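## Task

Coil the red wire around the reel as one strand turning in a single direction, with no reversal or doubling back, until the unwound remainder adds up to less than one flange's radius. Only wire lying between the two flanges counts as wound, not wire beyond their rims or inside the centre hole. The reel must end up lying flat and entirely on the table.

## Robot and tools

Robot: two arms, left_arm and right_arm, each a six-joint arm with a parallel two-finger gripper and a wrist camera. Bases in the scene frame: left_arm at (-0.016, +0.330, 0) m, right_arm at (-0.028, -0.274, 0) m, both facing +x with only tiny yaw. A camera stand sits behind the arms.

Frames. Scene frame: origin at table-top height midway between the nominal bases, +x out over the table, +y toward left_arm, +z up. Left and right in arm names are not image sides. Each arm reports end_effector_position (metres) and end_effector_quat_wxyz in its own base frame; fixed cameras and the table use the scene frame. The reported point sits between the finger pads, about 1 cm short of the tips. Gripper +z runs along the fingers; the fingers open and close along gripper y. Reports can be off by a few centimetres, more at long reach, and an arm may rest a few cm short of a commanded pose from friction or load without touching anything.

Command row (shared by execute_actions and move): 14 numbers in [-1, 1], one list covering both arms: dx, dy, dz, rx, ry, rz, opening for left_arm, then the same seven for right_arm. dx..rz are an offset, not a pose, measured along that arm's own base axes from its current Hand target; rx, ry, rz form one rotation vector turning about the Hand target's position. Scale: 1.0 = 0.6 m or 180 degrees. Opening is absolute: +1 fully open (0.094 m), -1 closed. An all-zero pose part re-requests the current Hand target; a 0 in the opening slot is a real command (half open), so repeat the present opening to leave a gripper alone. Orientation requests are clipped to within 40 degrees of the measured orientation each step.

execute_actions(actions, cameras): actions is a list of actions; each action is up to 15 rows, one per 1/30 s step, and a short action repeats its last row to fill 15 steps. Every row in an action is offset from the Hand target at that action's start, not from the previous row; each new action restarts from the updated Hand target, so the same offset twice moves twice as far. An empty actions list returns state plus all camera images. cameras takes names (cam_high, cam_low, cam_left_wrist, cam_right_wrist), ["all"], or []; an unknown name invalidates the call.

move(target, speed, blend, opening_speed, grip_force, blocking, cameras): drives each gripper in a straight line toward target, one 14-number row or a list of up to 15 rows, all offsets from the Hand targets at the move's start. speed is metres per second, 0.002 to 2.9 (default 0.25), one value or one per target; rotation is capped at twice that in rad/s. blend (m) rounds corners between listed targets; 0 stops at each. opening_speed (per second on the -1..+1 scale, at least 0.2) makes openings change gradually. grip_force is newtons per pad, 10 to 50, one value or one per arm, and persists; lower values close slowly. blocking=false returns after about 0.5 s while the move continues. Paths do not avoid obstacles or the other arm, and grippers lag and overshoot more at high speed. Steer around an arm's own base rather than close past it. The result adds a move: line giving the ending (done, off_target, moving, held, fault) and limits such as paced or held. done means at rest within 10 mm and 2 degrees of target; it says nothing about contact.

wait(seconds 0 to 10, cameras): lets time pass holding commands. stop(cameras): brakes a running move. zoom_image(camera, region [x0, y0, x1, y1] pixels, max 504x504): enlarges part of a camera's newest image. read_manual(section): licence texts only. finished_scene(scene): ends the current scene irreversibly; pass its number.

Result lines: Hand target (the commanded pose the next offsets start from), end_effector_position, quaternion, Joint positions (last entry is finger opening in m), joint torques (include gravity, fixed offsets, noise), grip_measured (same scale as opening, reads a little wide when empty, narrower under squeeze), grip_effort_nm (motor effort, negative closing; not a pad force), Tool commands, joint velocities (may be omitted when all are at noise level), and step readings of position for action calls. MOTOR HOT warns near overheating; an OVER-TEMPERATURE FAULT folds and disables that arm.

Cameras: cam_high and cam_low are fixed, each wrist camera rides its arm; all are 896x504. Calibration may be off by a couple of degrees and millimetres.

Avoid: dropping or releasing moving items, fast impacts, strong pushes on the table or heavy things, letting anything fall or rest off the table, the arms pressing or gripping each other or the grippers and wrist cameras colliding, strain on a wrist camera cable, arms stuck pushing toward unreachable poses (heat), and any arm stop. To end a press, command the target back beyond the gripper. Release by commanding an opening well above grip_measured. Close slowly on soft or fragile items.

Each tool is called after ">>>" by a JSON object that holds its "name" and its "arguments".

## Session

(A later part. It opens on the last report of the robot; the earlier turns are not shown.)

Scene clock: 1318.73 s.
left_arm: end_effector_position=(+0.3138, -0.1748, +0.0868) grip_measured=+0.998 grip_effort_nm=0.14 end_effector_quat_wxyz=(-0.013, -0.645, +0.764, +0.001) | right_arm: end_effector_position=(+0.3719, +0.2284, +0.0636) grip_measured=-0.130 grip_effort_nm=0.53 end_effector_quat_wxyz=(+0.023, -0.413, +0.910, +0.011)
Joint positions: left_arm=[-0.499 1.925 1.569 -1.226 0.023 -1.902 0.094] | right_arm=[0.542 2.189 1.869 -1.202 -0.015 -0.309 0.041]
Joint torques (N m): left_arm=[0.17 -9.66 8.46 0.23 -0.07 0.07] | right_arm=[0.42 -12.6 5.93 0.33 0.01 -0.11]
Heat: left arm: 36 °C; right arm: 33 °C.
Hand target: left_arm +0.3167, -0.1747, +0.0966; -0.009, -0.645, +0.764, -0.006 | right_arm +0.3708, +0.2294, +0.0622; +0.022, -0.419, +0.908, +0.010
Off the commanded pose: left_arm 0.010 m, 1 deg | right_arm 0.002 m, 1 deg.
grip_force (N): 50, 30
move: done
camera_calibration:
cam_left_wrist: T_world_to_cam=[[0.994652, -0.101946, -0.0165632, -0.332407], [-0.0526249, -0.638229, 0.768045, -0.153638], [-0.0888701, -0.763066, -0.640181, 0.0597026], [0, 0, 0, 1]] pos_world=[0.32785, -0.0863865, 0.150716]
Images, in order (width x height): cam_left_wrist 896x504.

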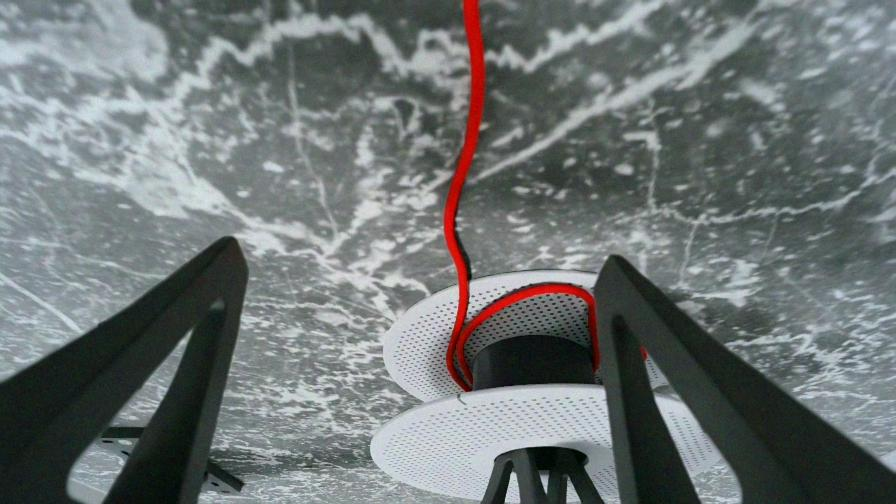

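>>> {"name": "move", "arguments": {"target": [[-0.2162,-0.0557,0.1523,0.2162,-0.5449,-0.4911,1.0, 0,0,0,0,0,0,-0.12],[-0.2162,-0.0557,0.1523,0.2162,-0.5449,-0.4911,1.0, 0,0,0,0,0,0.25,-0.12]], "speed": [0.35,0.25], "cameras": ["cam_left_wrist","cam_high"]}}

Scene clock: 1348.97 s.
left_arm: end_effector_position=(+0.1871, -0.2109, +0.1966) grip_measured=+0.998 grip_effort_nm=0.14 end_effector_quat_wxyz=(+0.673, +0.221, +0.668, -0.231) | right_arm: end_effector_position=(+0.3711, +0.2292, +0.0664) grip_measured=-0.124 grip_effort_nm=0.19 end_effector_quat_wxyz=(-0.026, +0.730, -0.683, -0.007)
Joint positions: left_arm=[-1.176 0.563 0.059 0.517 -0.526 -0.004 0.094] | right_arm=[0.539 2.189 1.88 -1.216 -0.028 -1.098 0.041]
Joint torques (N m): left_arm=[0.62 -0.16 5.57 2.48 0 0.11] | right_arm=[-0.51 -10.5 8.21 0.04 -0.15 -0.18]
Heat: left arm: 35 °C; right arm: 34 °C.
Hand target: left_arm +0.1870, -0.2081, +0.1880; +0.671, +0.227, +0.669, -0.224 | right_arm +0.3708, +0.2294, +0.0622; -0.016, +0.734, -0.678, -0.017
Off the commanded pose: left_arm 0.009 m, 1 deg | right_arm 0.004 m, 2 deg.
grip_force (N): 50, 30
move: done
camera_calibration:
cam_left_wrist: T_world_to_cam=[[-0.605546, -0.792089, 0.0768642, -0.0728573], [-0.626667, 0.41508, -0.659543, 0.342456], [0.490513, -0.447552, -0.747726, 0.0704689], [0, 0, 0, 1]] pos_world=[0.135921, -0.168318, 0.284156]
Images, in order (width x height): cam_high 896x504, cam_left_wrist 896x504.

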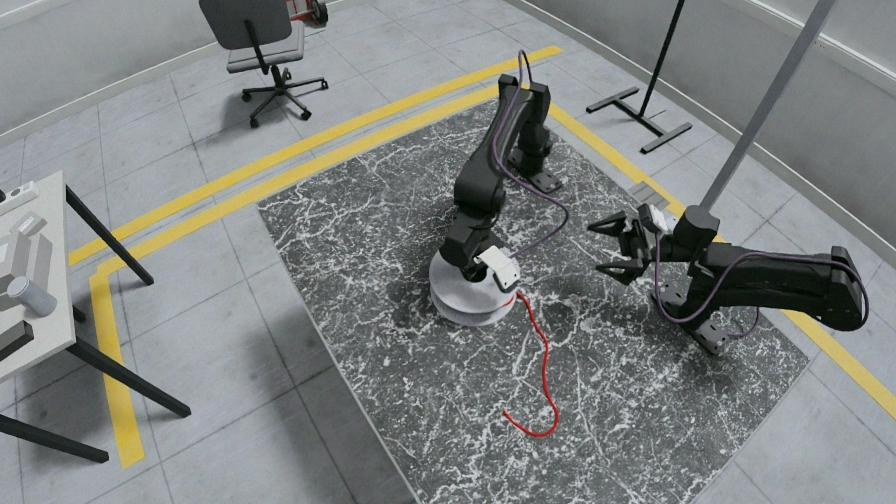

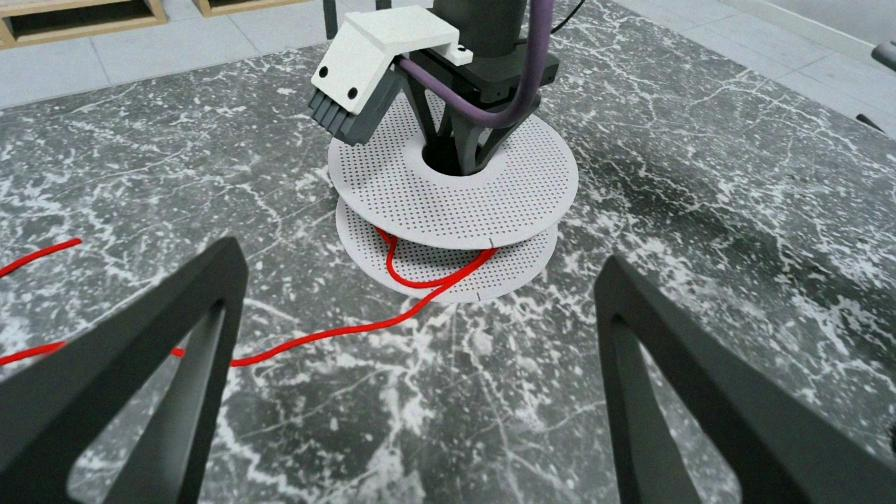

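>>> {"name": "zoom_image", "arguments": {"camera": "cam_left_wrist", "region": [310, 180, 610, 350]}}

Scaled by 1.680 from the camera's 896x504 image, which has a finer 1280x720 frame.

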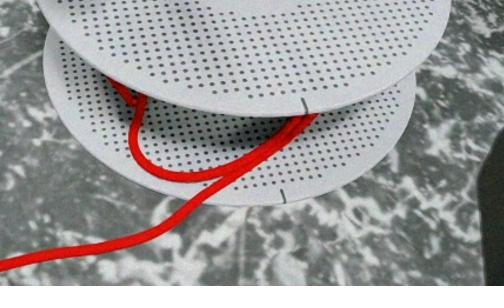

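>>> {"name": "move", "arguments": {"target": [0,0,0,0,0,0,1.0, 0,0,-0.03,0,0,0.24,-0.08], "speed": 0.25, "cameras": ["cam_left_wrist"]}}

>>> {"name": "zoom_image", "arguments": {"camera": "cam_left_wrist", "region": [310, 180, 610, 350]}}

Scene clock: 1360.00 s.
left_arm: end_effector_position=(+0.1871, -0.2109, +0.1966) grip_measured=+0.998 grip_effort_nm=0.14 end_effector_quat_wxyz=(+0.673, +0.221, +0.668, -0.231) | right_arm: end_effector_position=(+0.3744, +0.2309, +0.0666) grip_measured=-0.090 grip_effort_nm=0.52 end_effector_quat_wxyz=(-0.029, +0.927, -0.373, +0.001)
Joint positions: left_arm=[-1.176 0.563 0.059 0.517 -0.526 -0.004 0.094] | right_arm=[0.536 2.204 1.906 -1.225 -0.035 -1.84 0.043]
Joint torques (N m): left_arm=[0.65 -0.12 5.57 2.47 0 0.12] | right_arm=[-0.4 -7.87 6.28 0.22 -0.12 -0.33]
Heat: left arm: 37 °C; right arm: 34 °C.
Hand target: left_arm +0.1870, -0.2081, +0.1880; +0.671, +0.227, +0.669, -0.224 | right_arm +0.3709, +0.2295, +0.0443; -0.009, +0.932, -0.360, -0.022
Off the commanded pose: left_arm 0.009 m, 1 deg | right_arm 0.023 m, 4 deg.
grip_force (N): 50, 30
move: off_target (right_arm)
camera_calibration:
cam_left_wrist: T_world_to_cam=[[-0.605546, -0.792089, 0.0768642, -0.0728573], [-0.626667, 0.41508, -0.659543, 0.342456], [0.490513, -0.447552, -0.747726, 0.0704689], [0, 0, 0, 1]] pos_world=[0.135921, -0.168318, 0.284156]
Images, in order (width x height): cam_left_wrist 896x504.

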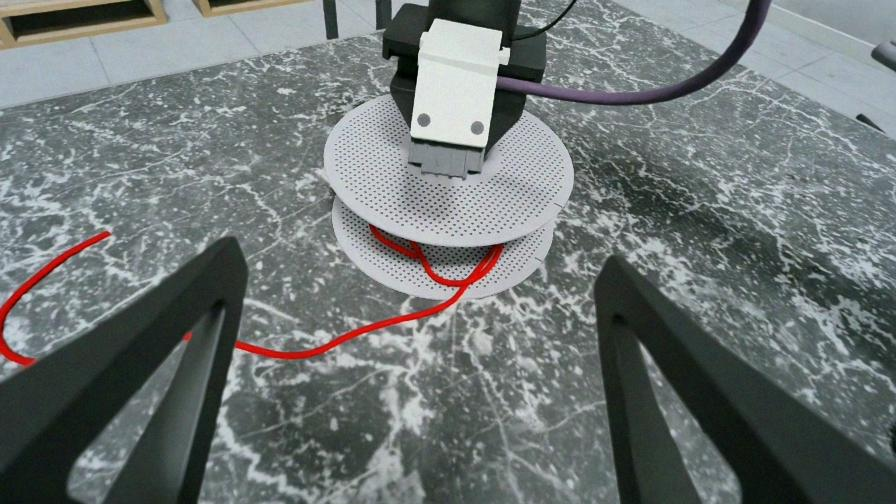

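Scaled by 1.680 from the camera's 896x504 image, which has a finer 1280x720 frame.

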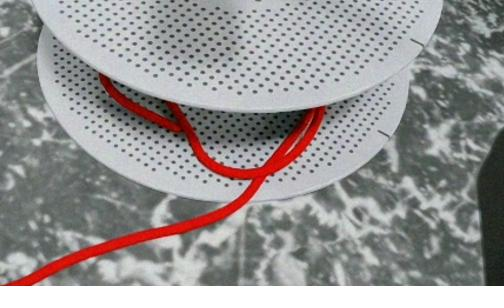

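>>> {"name": "move", "arguments": {"target": [[0,0,0,0,0,0,1.0, 0,0,0,0,0,0,-0.93],[0,0,0,0,0,0,1.0, 0.0,0,0.06,0,0,0,-0.93],[0,0,0,0,0,0,1.0, 0.0,0,0.06,0,0,-0.6,-0.93],[0,0,0,0,0,0,1.0, 0.0,0,0.06,0,0,0.79,-0.93]], "speed": [0.1,0.15,0.6,0.6], "cameras": ["cam_right_wrist","cam_left_wrist"]}}

Scene clock: 1376.47 s.
left_arm: end_effector_position=(+0.1871, -0.2109, +0.1966) grip_measured=+0.998 grip_effort_nm=0.14 end_effector_quat_wxyz=(+0.673, +0.221, +0.668, -0.231) | right_arm: end_effector_position=(+0.3702, +0.2296, +0.0816) grip_measured=-0.928 grip_effort_nm=-0.14 end_effector_quat_wxyz=(+0.013, +0.641, +0.767, -0.004)
Joint positions: left_arm=[-1.176 0.563 0.059 0.517 -0.526 -0.004 0.094] | right_arm=[0.564 2.24 2.025 -1.356 0.027 1.957 0.003]
Joint torques (N m): left_arm=[0.65 -0.13 5.57 2.46 0 0.12] | right_arm=[0.34 -11.14 8.43 -0.11 0.2 0.14]
Heat: left arm: 38 °C; right arm: 33 °C.
Hand target: left_arm +0.1870, -0.2081, +0.1880; +0.671, +0.227, +0.669, -0.224 | right_arm +0.3709, +0.2294, +0.0802; +0.018, +0.643, +0.765, -0.016
Off the commanded pose: left_arm 0.009 m, 1 deg | right_arm 0.002 m, 1 deg.
grip_force (N): 50, 30
move: done
camera_calibration:
cam_left_wrist: T_world_to_cam=[[-0.605546, -0.792089, 0.0768642, -0.0728573], [-0.626667, 0.41508, -0.659543, 0.342456], [0.490513, -0.447552, -0.747726, 0.0704689], [0, 0, 0, 1]] pos_world=[0.135921, -0.168318, 0.284156]
cam_right_wrist: T_world_to_cam=[[-0.96848, -0.248998, -0.00679953, 0.412463], [-0.175353, 0.662144, 0.728572, -0.139107], [-0.17691, 0.7068, -0.684936, 0.0718628], [0, 0, 0, 1]] pos_world=[0.387783, 0.144019, 0.153375]
Images, in order (width x height): cam_left_wrist 896x504, cam_right_wrist 896x504.

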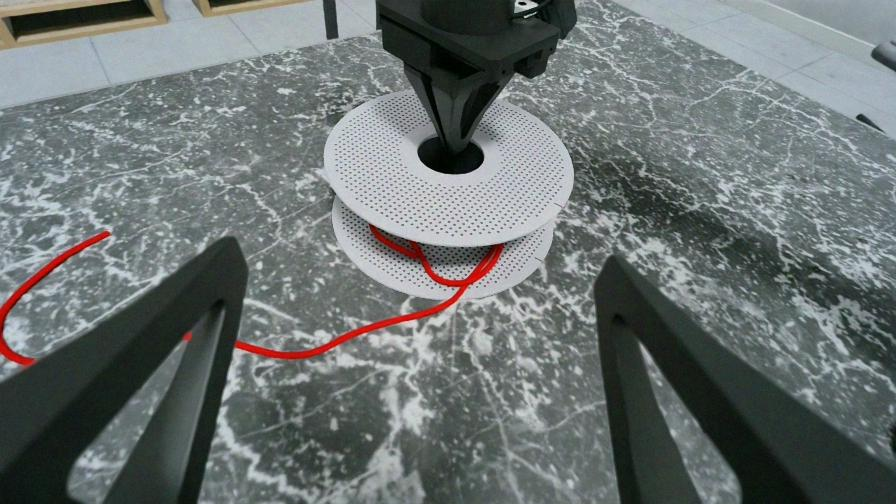

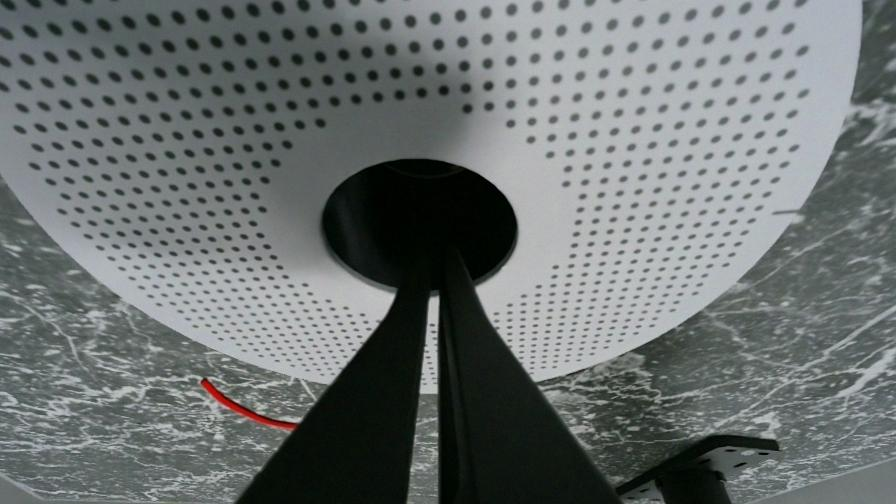

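>>> {"name": "move", "arguments": {"target": [0,0,0,0,0,0,1.0, 0.002,-0.004,-0.067,-0.008,0,0,-0.93], "speed": 0.1}}

Scene clock: 1383.00 s.
left_arm: end_effector_position=(+0.1871, -0.2109, +0.1966) grip_measured=+0.998 grip_effort_nm=0.14 end_effector_quat_wxyz=(+0.673, +0.221, +0.668, -0.231) | right_arm: end_effector_position=(+0.3738, +0.2289, +0.0507) grip_measured=-0.928 grip_effort_nm=-0.14 end_effector_quat_wxyz=(+0.021, +0.641, +0.767, -0.013)
Joint positions: left_arm=[-1.176 0.563 0.059 0.517 -0.526 -0.004 0.094] | right_arm=[0.567 2.27 1.952 -1.264 0.048 1.96 0.003]
Joint torques (N m): left_arm=[0.64 -0.16 5.57 2.48 0.01 0.12] | right_arm=[0.39 -12.14 5.16 0.3 0.22 0.16]
Heat: left arm: 39 °C; right arm: 33 °C.
Hand target: left_arm +0.1870, -0.2081, +0.1880; +0.671, +0.227, +0.669, -0.224 | right_arm +0.3721, +0.2270, +0.0401; +0.026, +0.643, +0.765, -0.025
Off the commanded pose: left_arm 0.009 m, 1 deg | right_arm 0.011 m, 2 deg.
grip_force (N): 50, 30
move: off_target (right_arm)

>>> {"name": "move", "arguments": {"target": [[0,0,0,0,0,0,1.0,0,0,0,0.023,0.002,0,-0.12]], "speed": 0.1, "grip_force": [50,30], "cameras": ["cam_left_wrist"]}}

Scene clock: 1407.70 s.
left_arm: end_effector_position=(+0.1871, -0.2109, +0.1966) grip_measured=+0.998 grip_effort_nm=0.14 end_effector_quat_wxyz=(+0.673, +0.221, +0.668, -0.231) | right_arm: end_effector_position=(+0.3757, +0.2307, +0.0633) grip_measured=-0.128 grip_effort_nm=0.39 end_effector_quat_wxyz=(+0.009, +0.644, +0.765, +0.017)
Joint positions: left_arm=[-1.176 0.563 0.059 0.517 -0.526 -0.004 0.094] | right_arm=[0.551 2.221 1.92 -1.233 0.007 1.95 0.041]
Joint torques (N m): left_arm=[0.57 -0.13 5.55 2.48 0.01 0.11] | right_arm=[-0.57 -10.61 2.73 0.71 -0.06 -0.07]
Heat: left arm: 40 °C; right arm: 32 °C.
Hand target: left_arm +0.1870, -0.2081, +0.1880; +0.671, +0.227, +0.669, -0.224 | right_arm +0.3721, +0.2271, +0.0399; +0.000, +0.643, +0.766, +0.000
Off the commanded pose: left_arm 0.009 m, 1 deg | right_arm 0.024 m, 2 deg.
grip_force (N): 50, 30
move: off_target (right_arm)
camera_calibration:
cam_left_wrist: T_world_to_cam=[[-0.605546, -0.792089, 0.0768642, -0.0728573], [-0.626667, 0.41508, -0.659543, 0.342456], [0.490513, -0.447552, -0.747726, 0.0704689], [0, 0, 0, 1]] pos_world=[0.135921, -0.168318, 0.284156]
Images, in order (width x height): cam_left_wrist 896x504.

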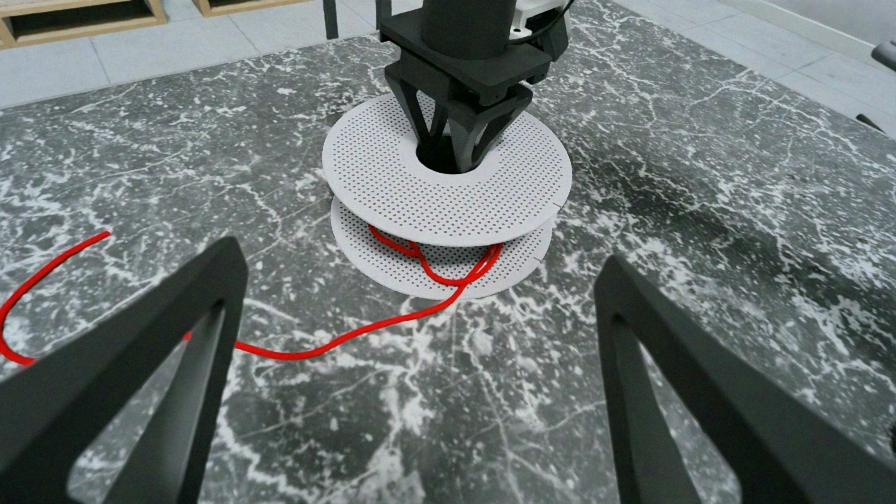

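>>> {"name": "move", "arguments": {"target": [0,0,0,0,0,0,1.0,0,0,0,0,0,0.4,-0.1], "speed": 0.22, "cameras": ["cam_left_wrist"]}}

>>> {"name": "zoom_image", "arguments": {"camera": "cam_left_wrist", "region": [310, 180, 610, 350]}}

Scene clock: 1414.50 s.
left_arm: end_effector_position=(+0.1871, -0.2109, +0.1966) grip_measured=+0.998 grip_effort_nm=0.14 end_effector_quat_wxyz=(+0.673, +0.221, +0.668, -0.231) | right_arm: end_effector_position=(+0.3761, +0.2319, +0.0636) grip_measured=-0.112 grip_effort_nm=0.62 end_effector_quat_wxyz=(+0.016, +0.087, +0.996, +0.015)
Joint positions: left_arm=[-1.176 0.563 0.059 0.517 -0.526 -0.004 0.094] | right_arm=[0.548 2.22 1.92 -1.229 -0.005 0.722 0.042]
Joint torques (N m): left_arm=[0.59 -0.16 5.59 2.47 -0.01 0.12] | right_arm=[-0.35 -10.65 2.76 0.71 0.07 -0.44]
Heat: left arm: 40 °C; right arm: 32 °C.
Hand target: left_arm +0.1870, -0.2081, +0.1880; +0.671, +0.227, +0.669, -0.224 | right_arm +0.3721, +0.2271, +0.0400; +0.000, +0.070, +0.998, +0.000
Off the commanded pose: left_arm 0.009 m, 1 deg | right_arm 0.025 m, 3 deg.
grip_force (N): 50, 30
move: off_target (right_arm)
camera_calibration:
cam_left_wrist: T_world_to_cam=[[-0.605546, -0.792089, 0.0768642, -0.0728573], [-0.626667, 0.41508, -0.659543, 0.342456], [0.490513, -0.447552, -0.747726, 0.0704689], [0, 0, 0, 1]] pos_world=[0.135921, -0.168318, 0.284156]
Images, in order (width x height): cam_left_wrist 896x504.

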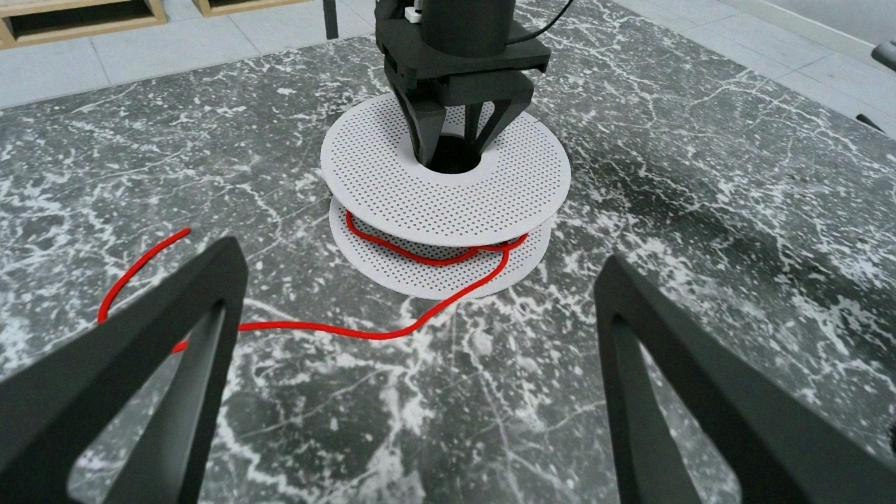

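Scaled by 1.680 from the camera's 896x504 image, which has a finer 1280x720 frame.

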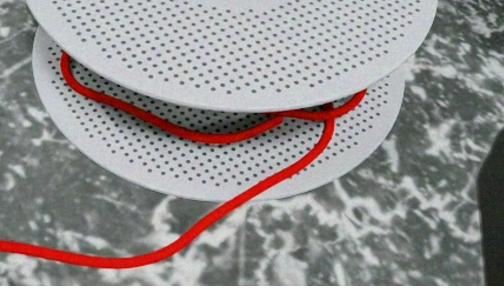

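>>> {"name": "move", "arguments": {"target": [0,0,0,0,0,0,1.0,0,0,0,0,0,0.4,-0.08], "speed": 0.22, "cameras": ["cam_left_wrist"]}}

>>> {"name": "zoom_image", "arguments": {"camera": "cam_left_wrist", "region": [310, 180, 610, 350]}}

Scene clock: 1421.50 s.
left_arm: end_effector_position=(+0.1871, -0.2109, +0.1966) grip_measured=+0.998 grip_effort_nm=0.14 end_effector_quat_wxyz=(+0.673, +0.221, +0.668, -0.231) | right_arm: end_effector_position=(+0.3755, +0.2330, +0.0643) grip_measured=-0.095 grip_effort_nm=0.81 end_effector_quat_wxyz=(+0.022, -0.514, +0.857, +0.006)
Joint positions: left_arm=[-1.176 0.563 0.059 0.517 -0.526 -0.004 0.094] | right_arm=[0.548 2.218 1.92 -1.229 -0.012 -0.533 0.042]
Joint torques (N m): left_arm=[0.62 -0.12 5.57 2.47 0 0.11] | right_arm=[-0.51 -10.22 2.91 0.62 0.12 -0.42]
Heat: left arm: 40 °C; right arm: 32 °C.
Hand target: left_arm +0.1870, -0.2081, +0.1880; +0.671, +0.227, +0.669, -0.224 | right_arm +0.3720, +0.2271, +0.0401; +0.000, -0.529, +0.848, +0.001
Off the commanded pose: left_arm 0.009 m, 1 deg | right_arm 0.025 m, 3 deg.
grip_force (N): 50, 30
move: off_target (right_arm)
camera_calibration:
cam_left_wrist: T_world_to_cam=[[-0.605546, -0.792089, 0.0768642, -0.0728573], [-0.626667, 0.41508, -0.659543, 0.342456], [0.490513, -0.447552, -0.747726, 0.0704689], [0, 0, 0, 1]] pos_world=[0.135921, -0.168318, 0.284156]
Images, in order (width x height): cam_left_wrist 896x504.

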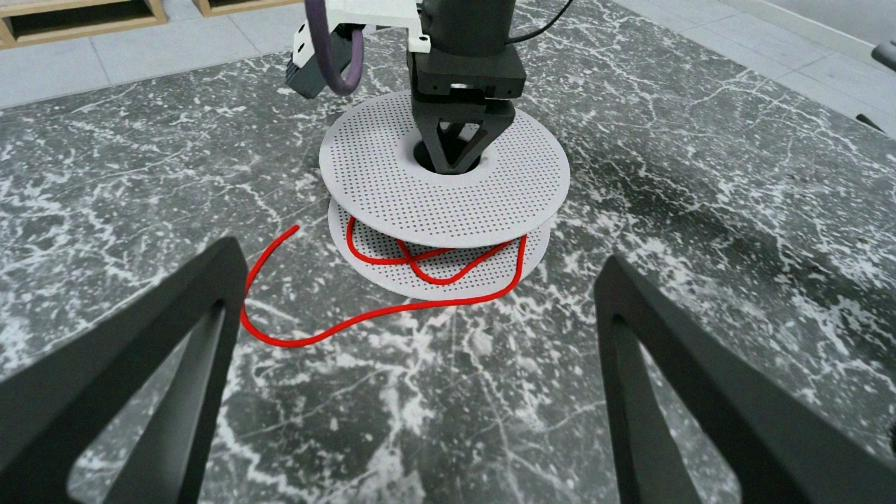

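Scaled by 1.680 from the camera's 896x504 image, which has a finer 1280x720 frame.

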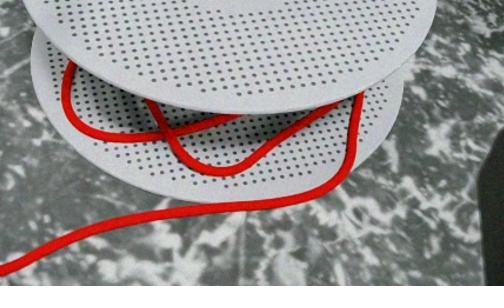

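>>> {"name": "move", "arguments": {"target": [0,0,0,0,0,0,1.0,0,0,0,0,0,0.4,-0.06], "speed": 0.22, "cameras": ["cam_left_wrist"]}}

>>> {"name": "zoom_image", "arguments": {"camera": "cam_left_wrist", "region": [310, 180, 610, 350]}}

Scene clock: 1429.50 s.
left_arm: end_effector_position=(+0.1871, -0.2109, +0.1966) grip_measured=+0.998 grip_effort_nm=0.14 end_effector_quat_wxyz=(+0.673, +0.221, +0.668, -0.231) | right_arm: end_effector_position=(+0.3759, +0.2327, +0.0652) grip_measured=-0.077 grip_effort_nm=0.92 end_effector_quat_wxyz=(-0.022, +0.919, -0.392, +0.010)
Joint positions: left_arm=[-1.176 0.563 0.059 0.517 -0.526 -0.004 0.094] | right_arm=[0.548 2.216 1.92 -1.229 -0.009 -1.786 0.043]
Joint torques (N m): left_arm=[0.58 -0.13 5.57 2.46 -0.01 0.11] | right_arm=[-0.39 -10.11 3.03 0.66 0.05 -0.45]
Heat: left arm: 40 °C; right arm: 32 °C.
Hand target: left_arm +0.1870, -0.2081, +0.1880; +0.671, +0.227, +0.669, -0.224 | right_arm +0.3720, +0.2270, +0.0401; +0.000, +0.927, -0.375, +0.000
Off the commanded pose: left_arm 0.009 m, 1 deg | right_arm 0.026 m, 4 deg.
grip_force (N): 50, 30
move: off_target (right_arm)
camera_calibration:
cam_left_wrist: T_world_to_cam=[[-0.605546, -0.792089, 0.0768642, -0.0728573], [-0.626667, 0.41508, -0.659543, 0.342456], [0.490513, -0.447552, -0.747726, 0.0704689], [0, 0, 0, 1]] pos_world=[0.135921, -0.168318, 0.284156]
Images, in order (width x height): cam_left_wrist 896x504.

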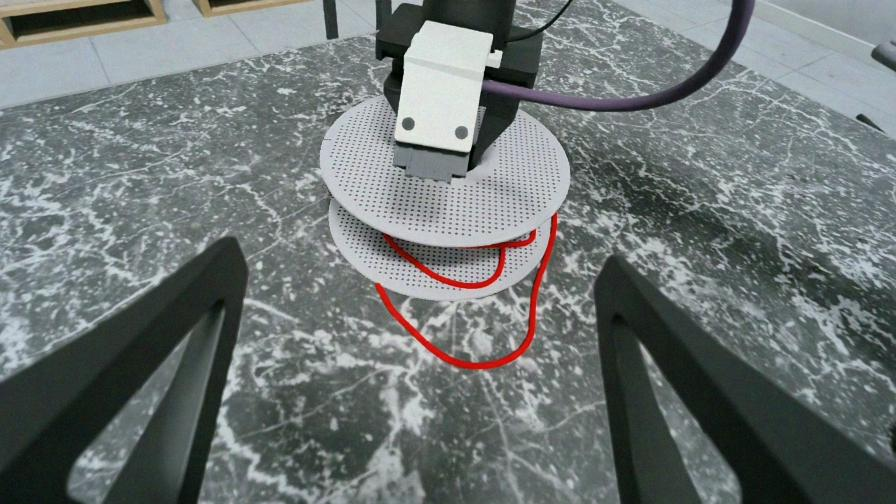

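Scaled by 1.680 from the camera's 896x504 image, which has a finer 1280x720 frame.

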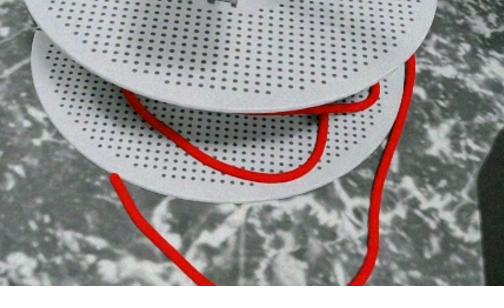

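>>> {"name": "move", "arguments": {"target": [[0,0,0,0,0,0,1.0,0,0,0,0,0,0,-0.93],[0,0,0,0,0,0,1.0,0,0,0.06,0,0,0,-0.93],[0,0,0,0,0,0,1.0,0,0,0.06,0,0,-0.6,-0.93],[0,0,0,0,0,0,1.0,0,0,0.06,0,0,0.8,-0.93]], "speed": [0.1,0.15,0.6,0.6], "cameras": ["cam_left_wrist","cam_right_wrist"]}}

Scene clock: 1454.07 s.
left_arm: end_effector_position=(+0.1871, -0.2109, +0.1966) grip_measured=+0.998 grip_effort_nm=0.14 end_effector_quat_wxyz=(+0.673, +0.221, +0.668, -0.231) | right_arm: end_effector_position=(+0.3683, +0.2280, +0.0739) grip_measured=-0.928 grip_effort_nm=-0.14 end_effector_quat_wxyz=(-0.004, +0.638, +0.770, +0.002)
Joint positions: left_arm=[-1.176 0.563 0.059 0.517 -0.526 -0.004 0.094] | right_arm=[0.548 2.227 1.973 -1.317 -0.009 1.932 0.003]
Joint torques (N m): left_arm=[0.62 -0.18 5.56 2.47 0.02 0.12] | right_arm=[-0.23 -12.16 7.95 0.12 0.09 0.12]
Heat: left arm: 41 °C; right arm: 32 °C.
Hand target: left_arm +0.1870, -0.2081, +0.1880; +0.671, +0.227, +0.669, -0.224 | right_arm +0.3721, +0.2271, +0.0761; +0.000, +0.643, +0.766, +0.000
Off the commanded pose: left_arm 0.009 m, 1 deg | right_arm 0.004 m, 1 deg.
grip_force (N): 50, 30
move: done
camera_calibration:
cam_left_wrist: T_world_to_cam=[[-0.605546, -0.792089, 0.0768642, -0.0728573], [-0.626667, 0.41508, -0.659543, 0.342456], [0.490513, -0.447552, -0.747726, 0.0704689], [0, 0, 0, 1]] pos_world=[0.135921, -0.168318, 0.284156]
cam_right_wrist: T_world_to_cam=[[-0.966388, -0.257063, 0.00354005, 0.410442], [-0.166817, 0.637481, 0.75219, -0.132049], [-0.195617, 0.726317, -0.658936, 0.0679024], [0, 0, 0, 1]] pos_world=[0.387902, 0.14037, 0.142616]
Images, in order (width x height): cam_left_wrist 896x504, cam_right_wrist 896x504.

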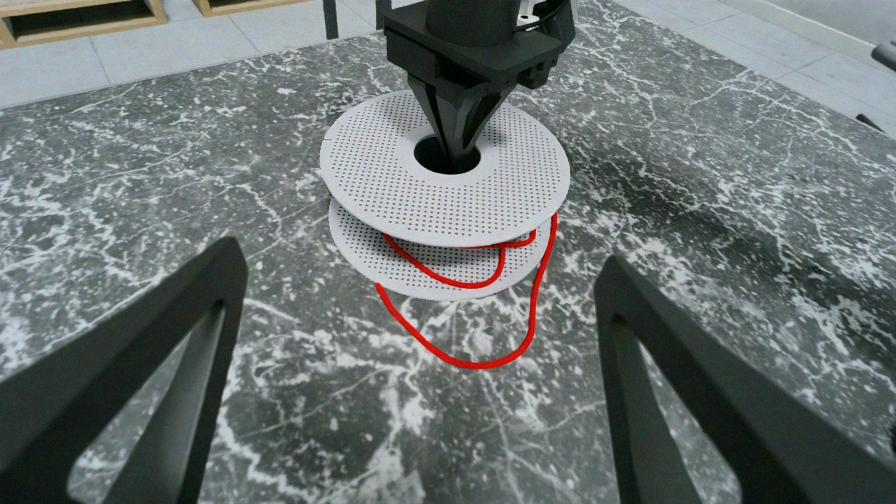

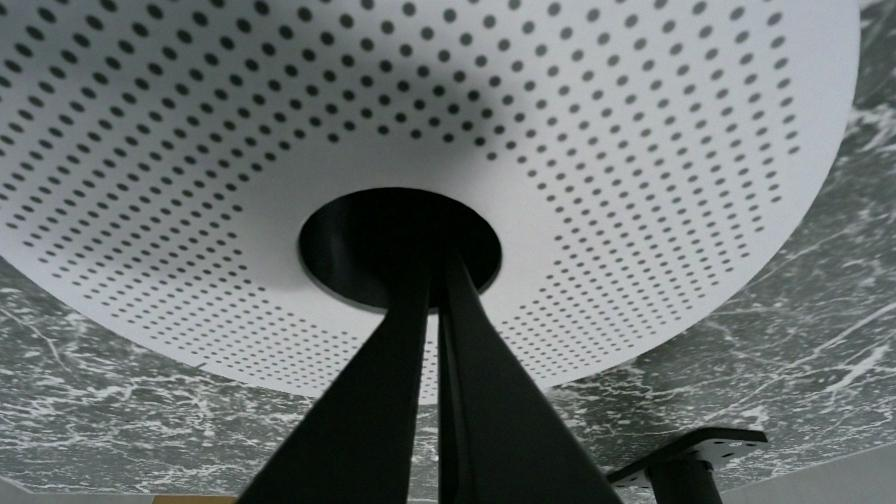

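>>> {"name": "move", "arguments": {"target": [[0,0,0,0,0,0,1.0,0.006,0,-0.06,0,0,0,-0.93],[0,0,0,0,0,0,1.0,0.006,0,-0.06,0,0,0,-0.14]], "speed": [0.1,0.1]}}

Scene clock: 1462.30 s.
left_arm: end_effector_position=(+0.1871, -0.2109, +0.1966) grip_measured=+0.998 grip_effort_nm=0.14 end_effector_quat_wxyz=(+0.673, +0.221, +0.668, -0.231) | right_arm: end_effector_position=(+0.3766, +0.2332, +0.0616) grip_measured=-0.149 grip_effort_nm=0.47 end_effector_quat_wxyz=(+0.003, +0.638, +0.770, +0.023)
Joint positions: left_arm=[-1.176 0.563 0.059 0.517 -0.526 -0.004 0.094] | right_arm=[0.548 2.223 1.917 -1.22 -0.01 1.933 0.04]
Joint torques (N m): left_arm=[0.62 -0.1 5.55 2.46 0.01 0.12] | right_arm=[-0.7 -9.72 4.45 0.53 0.14 0.09]
Heat: left arm: 41 °C; right arm: 32 °C.
Hand target: left_arm +0.1870, -0.2081, +0.1880; +0.671, +0.227, +0.669, -0.224 | right_arm +0.3757, +0.2271, +0.0401; +0.000, +0.643, +0.766, +0.000
Off the commanded pose: left_arm 0.009 m, 1 deg | right_arm 0.022 m, 3 deg.
grip_force (N): 50, 30
move: off_target (right_arm); target 2's new opening was sent with right_arm's hand 0.013 m and 2 deg from that target

>>> {"name": "move", "arguments": {"target": [0,0,0,0,0,0,1.0,0,0,0,0,0,0.4,-0.1], "speed": 0.22, "cameras": ["cam_left_wrist"]}}

>>> {"name": "zoom_image", "arguments": {"camera": "cam_left_wrist", "region": [310, 180, 610, 350]}}

Scene clock: 1469.10 s.
left_arm: end_effector_position=(+0.1871, -0.2109, +0.1966) grip_measured=+0.998 grip_effort_nm=0.14 end_effector_quat_wxyz=(+0.673, +0.221, +0.668, -0.231) | right_arm: end_effector_position=(+0.3774, +0.2316, +0.0621) grip_measured=-0.118 grip_effort_nm=0.93 end_effector_quat_wxyz=(+0.015, +0.089, +0.996, +0.018)
Joint positions: left_arm=[-1.176 0.563 0.059 0.517 -0.526 -0.004 0.094] | right_arm=[0.544 2.222 1.917 -1.221 -0.011 0.722 0.041]
Joint torques (N m): left_arm=[0.61 -0.14 5.53 2.47 0 0.12] | right_arm=[-0.35 -9.47 4.51 0.5 0.1 -0.46]
Heat: left arm: 42 °C; right arm: 32 °C.
Hand target: left_arm +0.1870, -0.2081, +0.1880; +0.671, +0.227, +0.669, -0.224 | right_arm +0.3757, +0.2271, +0.0400; +0.000, +0.070, +0.998, +0.001
Off the commanded pose: left_arm 0.009 m, 1 deg | right_arm 0.023 m, 3 deg.
grip_force (N): 50, 30
move: off_target (right_arm)
camera_calibration:
cam_left_wrist: T_world_to_cam=[[-0.605546, -0.792089, 0.0768642, -0.0728573], [-0.626667, 0.41508, -0.659543, 0.342456], [0.490513, -0.447552, -0.747726, 0.0704689], [0, 0, 0, 1]] pos_world=[0.135921, -0.168318, 0.284156]
Images, in order (width x height): cam_left_wrist 896x504.

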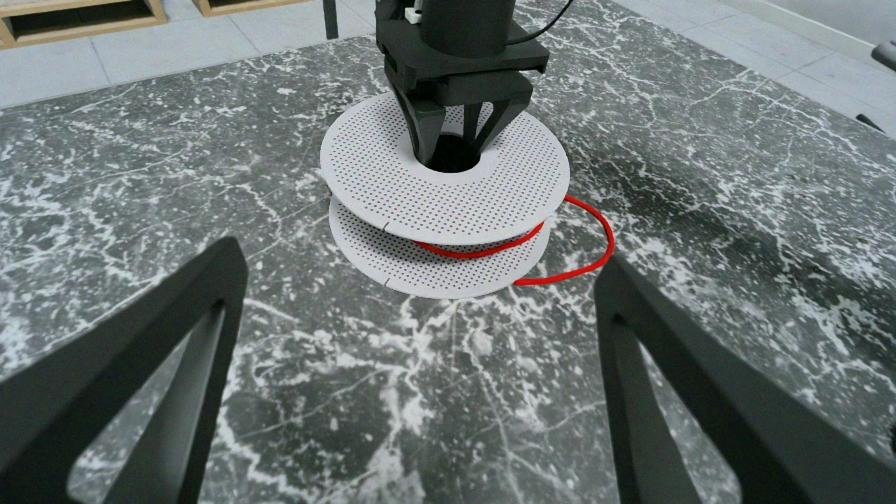

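Scaled by 1.680 from the camera's 896x504 image, which has a finer 1280x720 frame.

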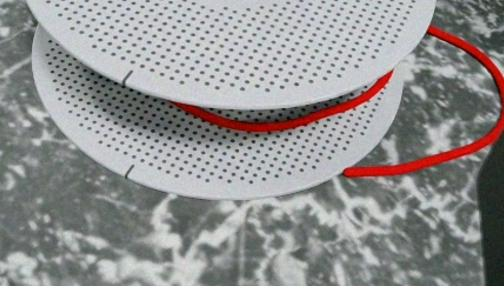

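>>> {"name": "execute_actions", "arguments": {"actions": [], "cameras": ["cam_high","cam_low"]}}

>>> {"name": "zoom_image", "arguments": {"camera": "cam_high", "region": [330, 200, 630, 400]}}

Scene clock: 1475.37 s.
left_arm: end_effector_position=(+0.1871, -0.2109, +0.1966) grip_measured=+0.998 grip_effort_nm=0.14 end_effector_quat_wxyz=(+0.673, +0.221, +0.668, -0.231) | right_arm: end_effector_position=(+0.3774, +0.2316, +0.0621) grip_measured=-0.118 grip_effort_nm=0.93 end_effector_quat_wxyz=(+0.015, +0.088, +0.996, +0.018)
Joint positions: left_arm=[-1.176 0.563 0.059 0.517 -0.526 -0.004 0.094] | right_arm=[0.544 2.222 1.917 -1.221 -0.011 0.721 0.041]
Joint velocities: within noise
Joint torques (N m): left_arm=[0.59 -0.1 5.57 2.47 0.01 0.12] | right_arm=[-0.27 -9.57 4.66 0.53 0.12 -0.47]
Heat: left arm: 42 °C; right arm: 31 °C.
Hand target: left_arm +0.1870, -0.2081, +0.1880; +0.671, +0.227, +0.669, -0.224 | right_arm +0.3757, +0.2271, +0.0400; +0.000, +0.070, +0.998, +0.001
Tool commands: left_gripper/opening=+1.0 right_gripper/opening=-0.1
Off the commanded pose: left_arm 0.009 m, 1 deg | right_arm 0.023 m, 3 deg.
grip_force (N): 50, 30
Images, in order (width x height): cam_high 896x504, cam_low 896x504.

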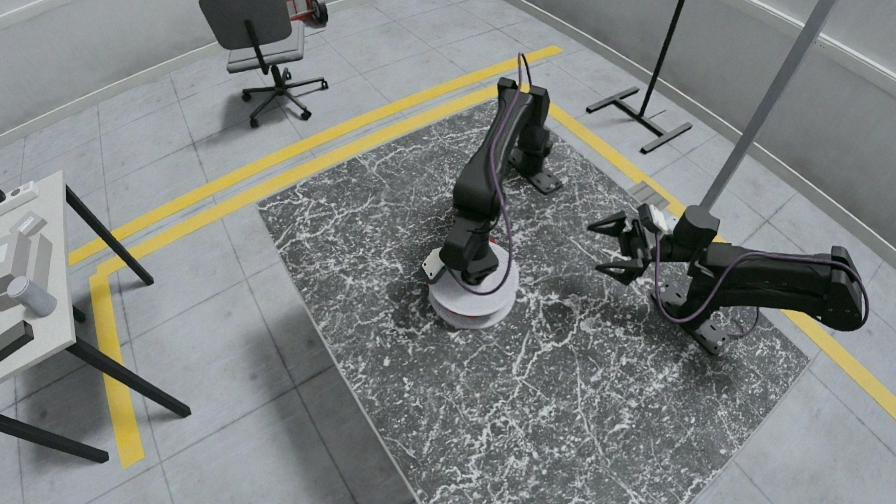

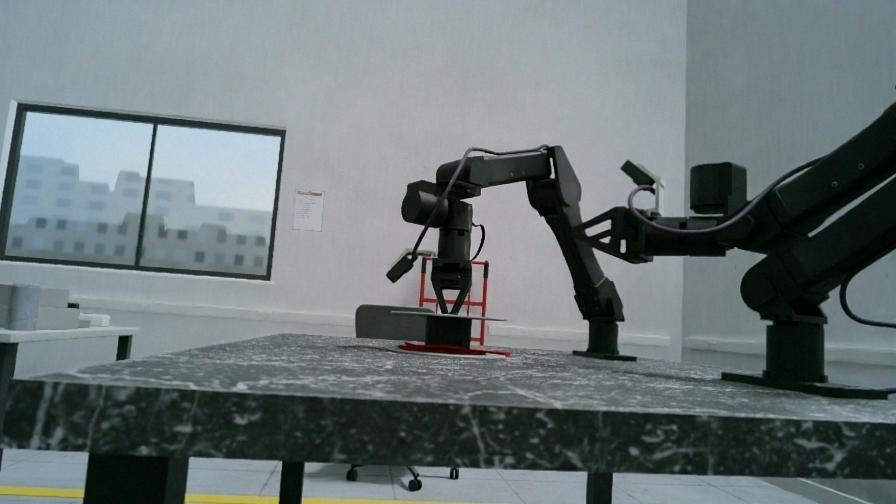

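Scaled by 1.680 from the camera's 896x504 image, which has a finer 1280x720 frame.

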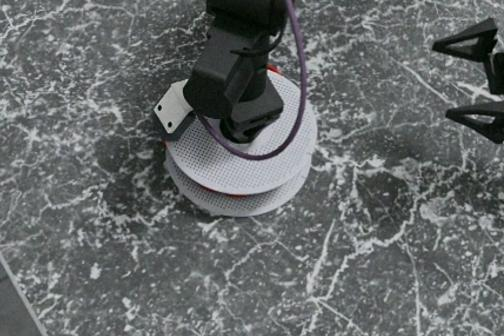

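>>> {"name": "zoom_image", "arguments": {"camera": "cam_low", "region": [370, 295, 530, 375]}}

Scaled by 3.150 from the camera's 896x504 image, which has a finer 1280x720 frame.

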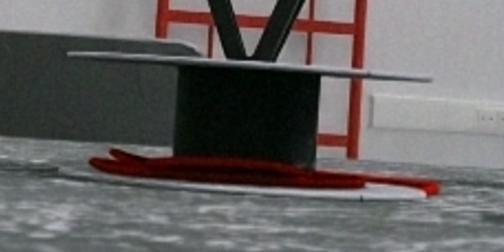

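>>> {"name": "move", "arguments": {"target": [0,0,0,0,0,0,1.0,0,0,0,0,0,0.3,-0.08], "speed": 0.22, "cameras": ["cam_left_wrist","cam_high","cam_low"]}}

>>> {"name": "zoom_image", "arguments": {"camera": "cam_left_wrist", "region": [310, 150, 650, 340]}}

>>> {"name": "zoom_image", "arguments": {"camera": "cam_high", "region": [400, 210, 560, 340]}}

>>> {"name": "zoom_image", "arguments": {"camera": "cam_low", "region": [370, 295, 530, 375]}}

Scene clock: 1488.20 s.
left_arm: end_effector_position=(+0.1871, -0.2109, +0.1966) grip_measured=+0.998 grip_effort_nm=0.14 end_effector_quat_wxyz=(+0.673, +0.221, +0.668, -0.231) | right_arm: end_effector_position=(+0.3778, +0.2315, +0.0626) grip_measured=-0.101 grip_effort_nm=1.10 end_effector_quat_wxyz=(+0.022, -0.372, +0.928, +0.009)
Joint positions: left_arm=[-1.176 0.563 0.059 0.517 -0.526 -0.004 0.094] | right_arm=[0.543 2.221 1.918 -1.221 -0.011 -0.219 0.042]
Joint torques (N m): left_arm=[0.59 -0.14 5.57 2.47 0.01 0.11] | right_arm=[-0.16 -9.58 4.63 0.52 0.09 -0.52]
Heat: left arm: 42 °C; right arm: 31 °C.
Hand target: left_arm +0.1870, -0.2081, +0.1880; +0.671, +0.227, +0.669, -0.224 | right_arm +0.3756, +0.2271, +0.0399; +0.000, -0.390, +0.921, +0.001
Off the commanded pose: left_arm 0.009 m, 1 deg | right_arm 0.023 m, 4 deg.
grip_force (N): 50, 30
move: off_target (right_arm)
camera_calibration:
cam_left_wrist: T_world_to_cam=[[-0.605546, -0.792089, 0.0768642, -0.0728573], [-0.626667, 0.41508, -0.659543, 0.342456], [0.490513, -0.447552, -0.747726, 0.0704689], [0, 0, 0, 1]] pos_world=[0.135921, -0.168318, 0.284156]
Images, in order (width x height): cam_high 896x504, cam_low 896x504, cam_left_wrist 896x504.

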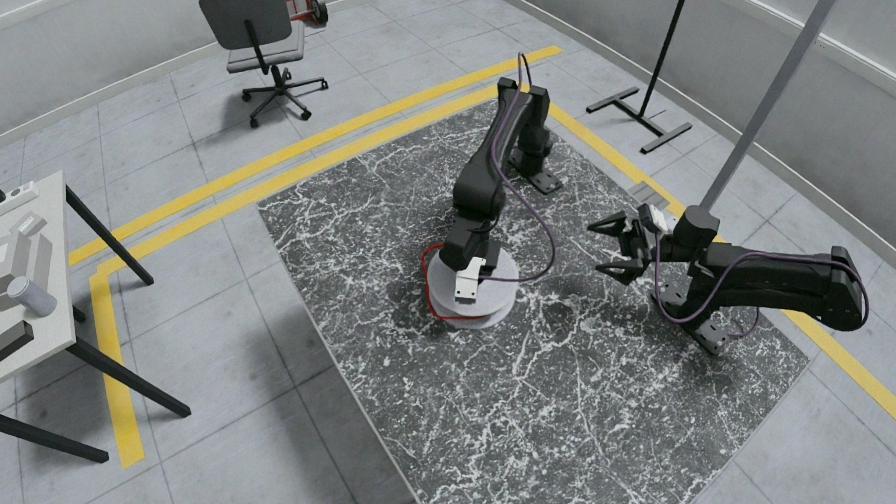

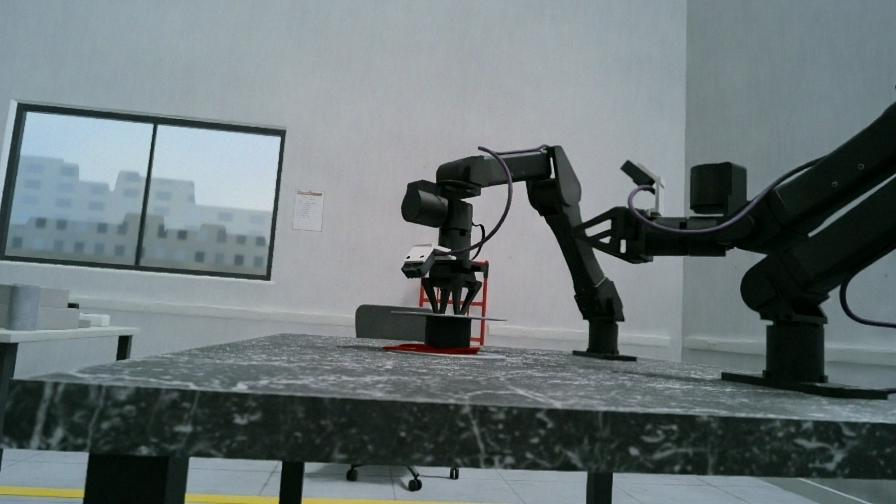

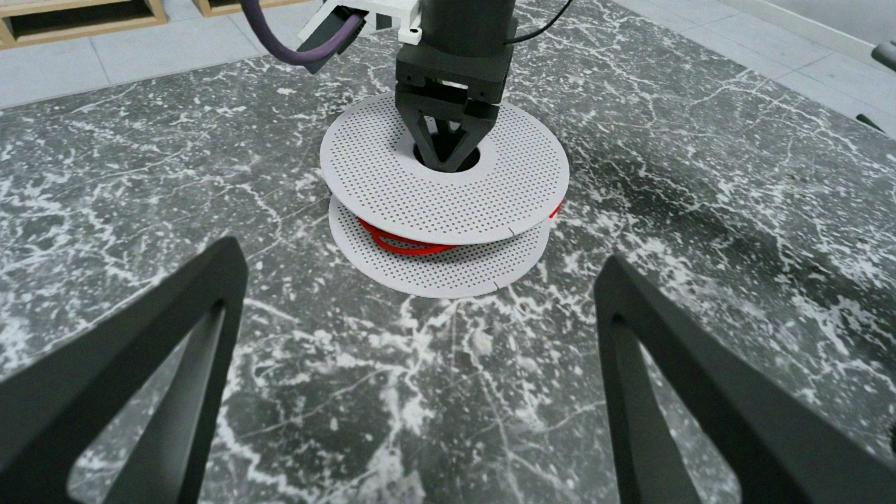

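Scaled by 1.482 from the camera's 896x504 image, which has a finer 1280x720 frame.

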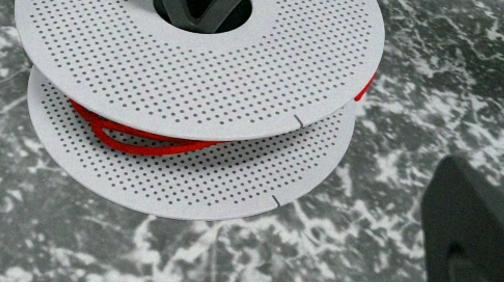

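Scaled by 3.150 from the camera's 896x504 image, which has a finer 1280x720 frame.

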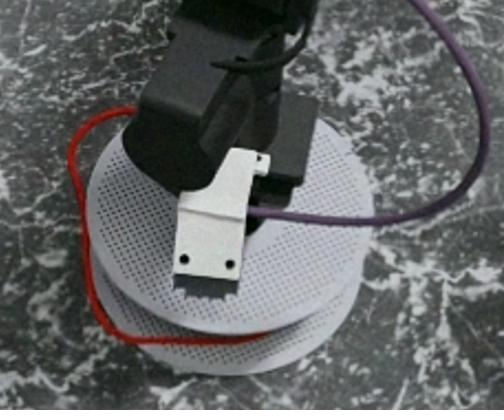

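Scaled by 3.150 from the camera's 896x504 image, which has a finer 1280x720 frame.

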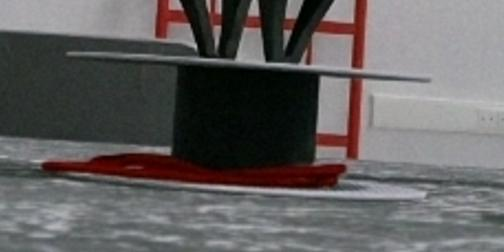

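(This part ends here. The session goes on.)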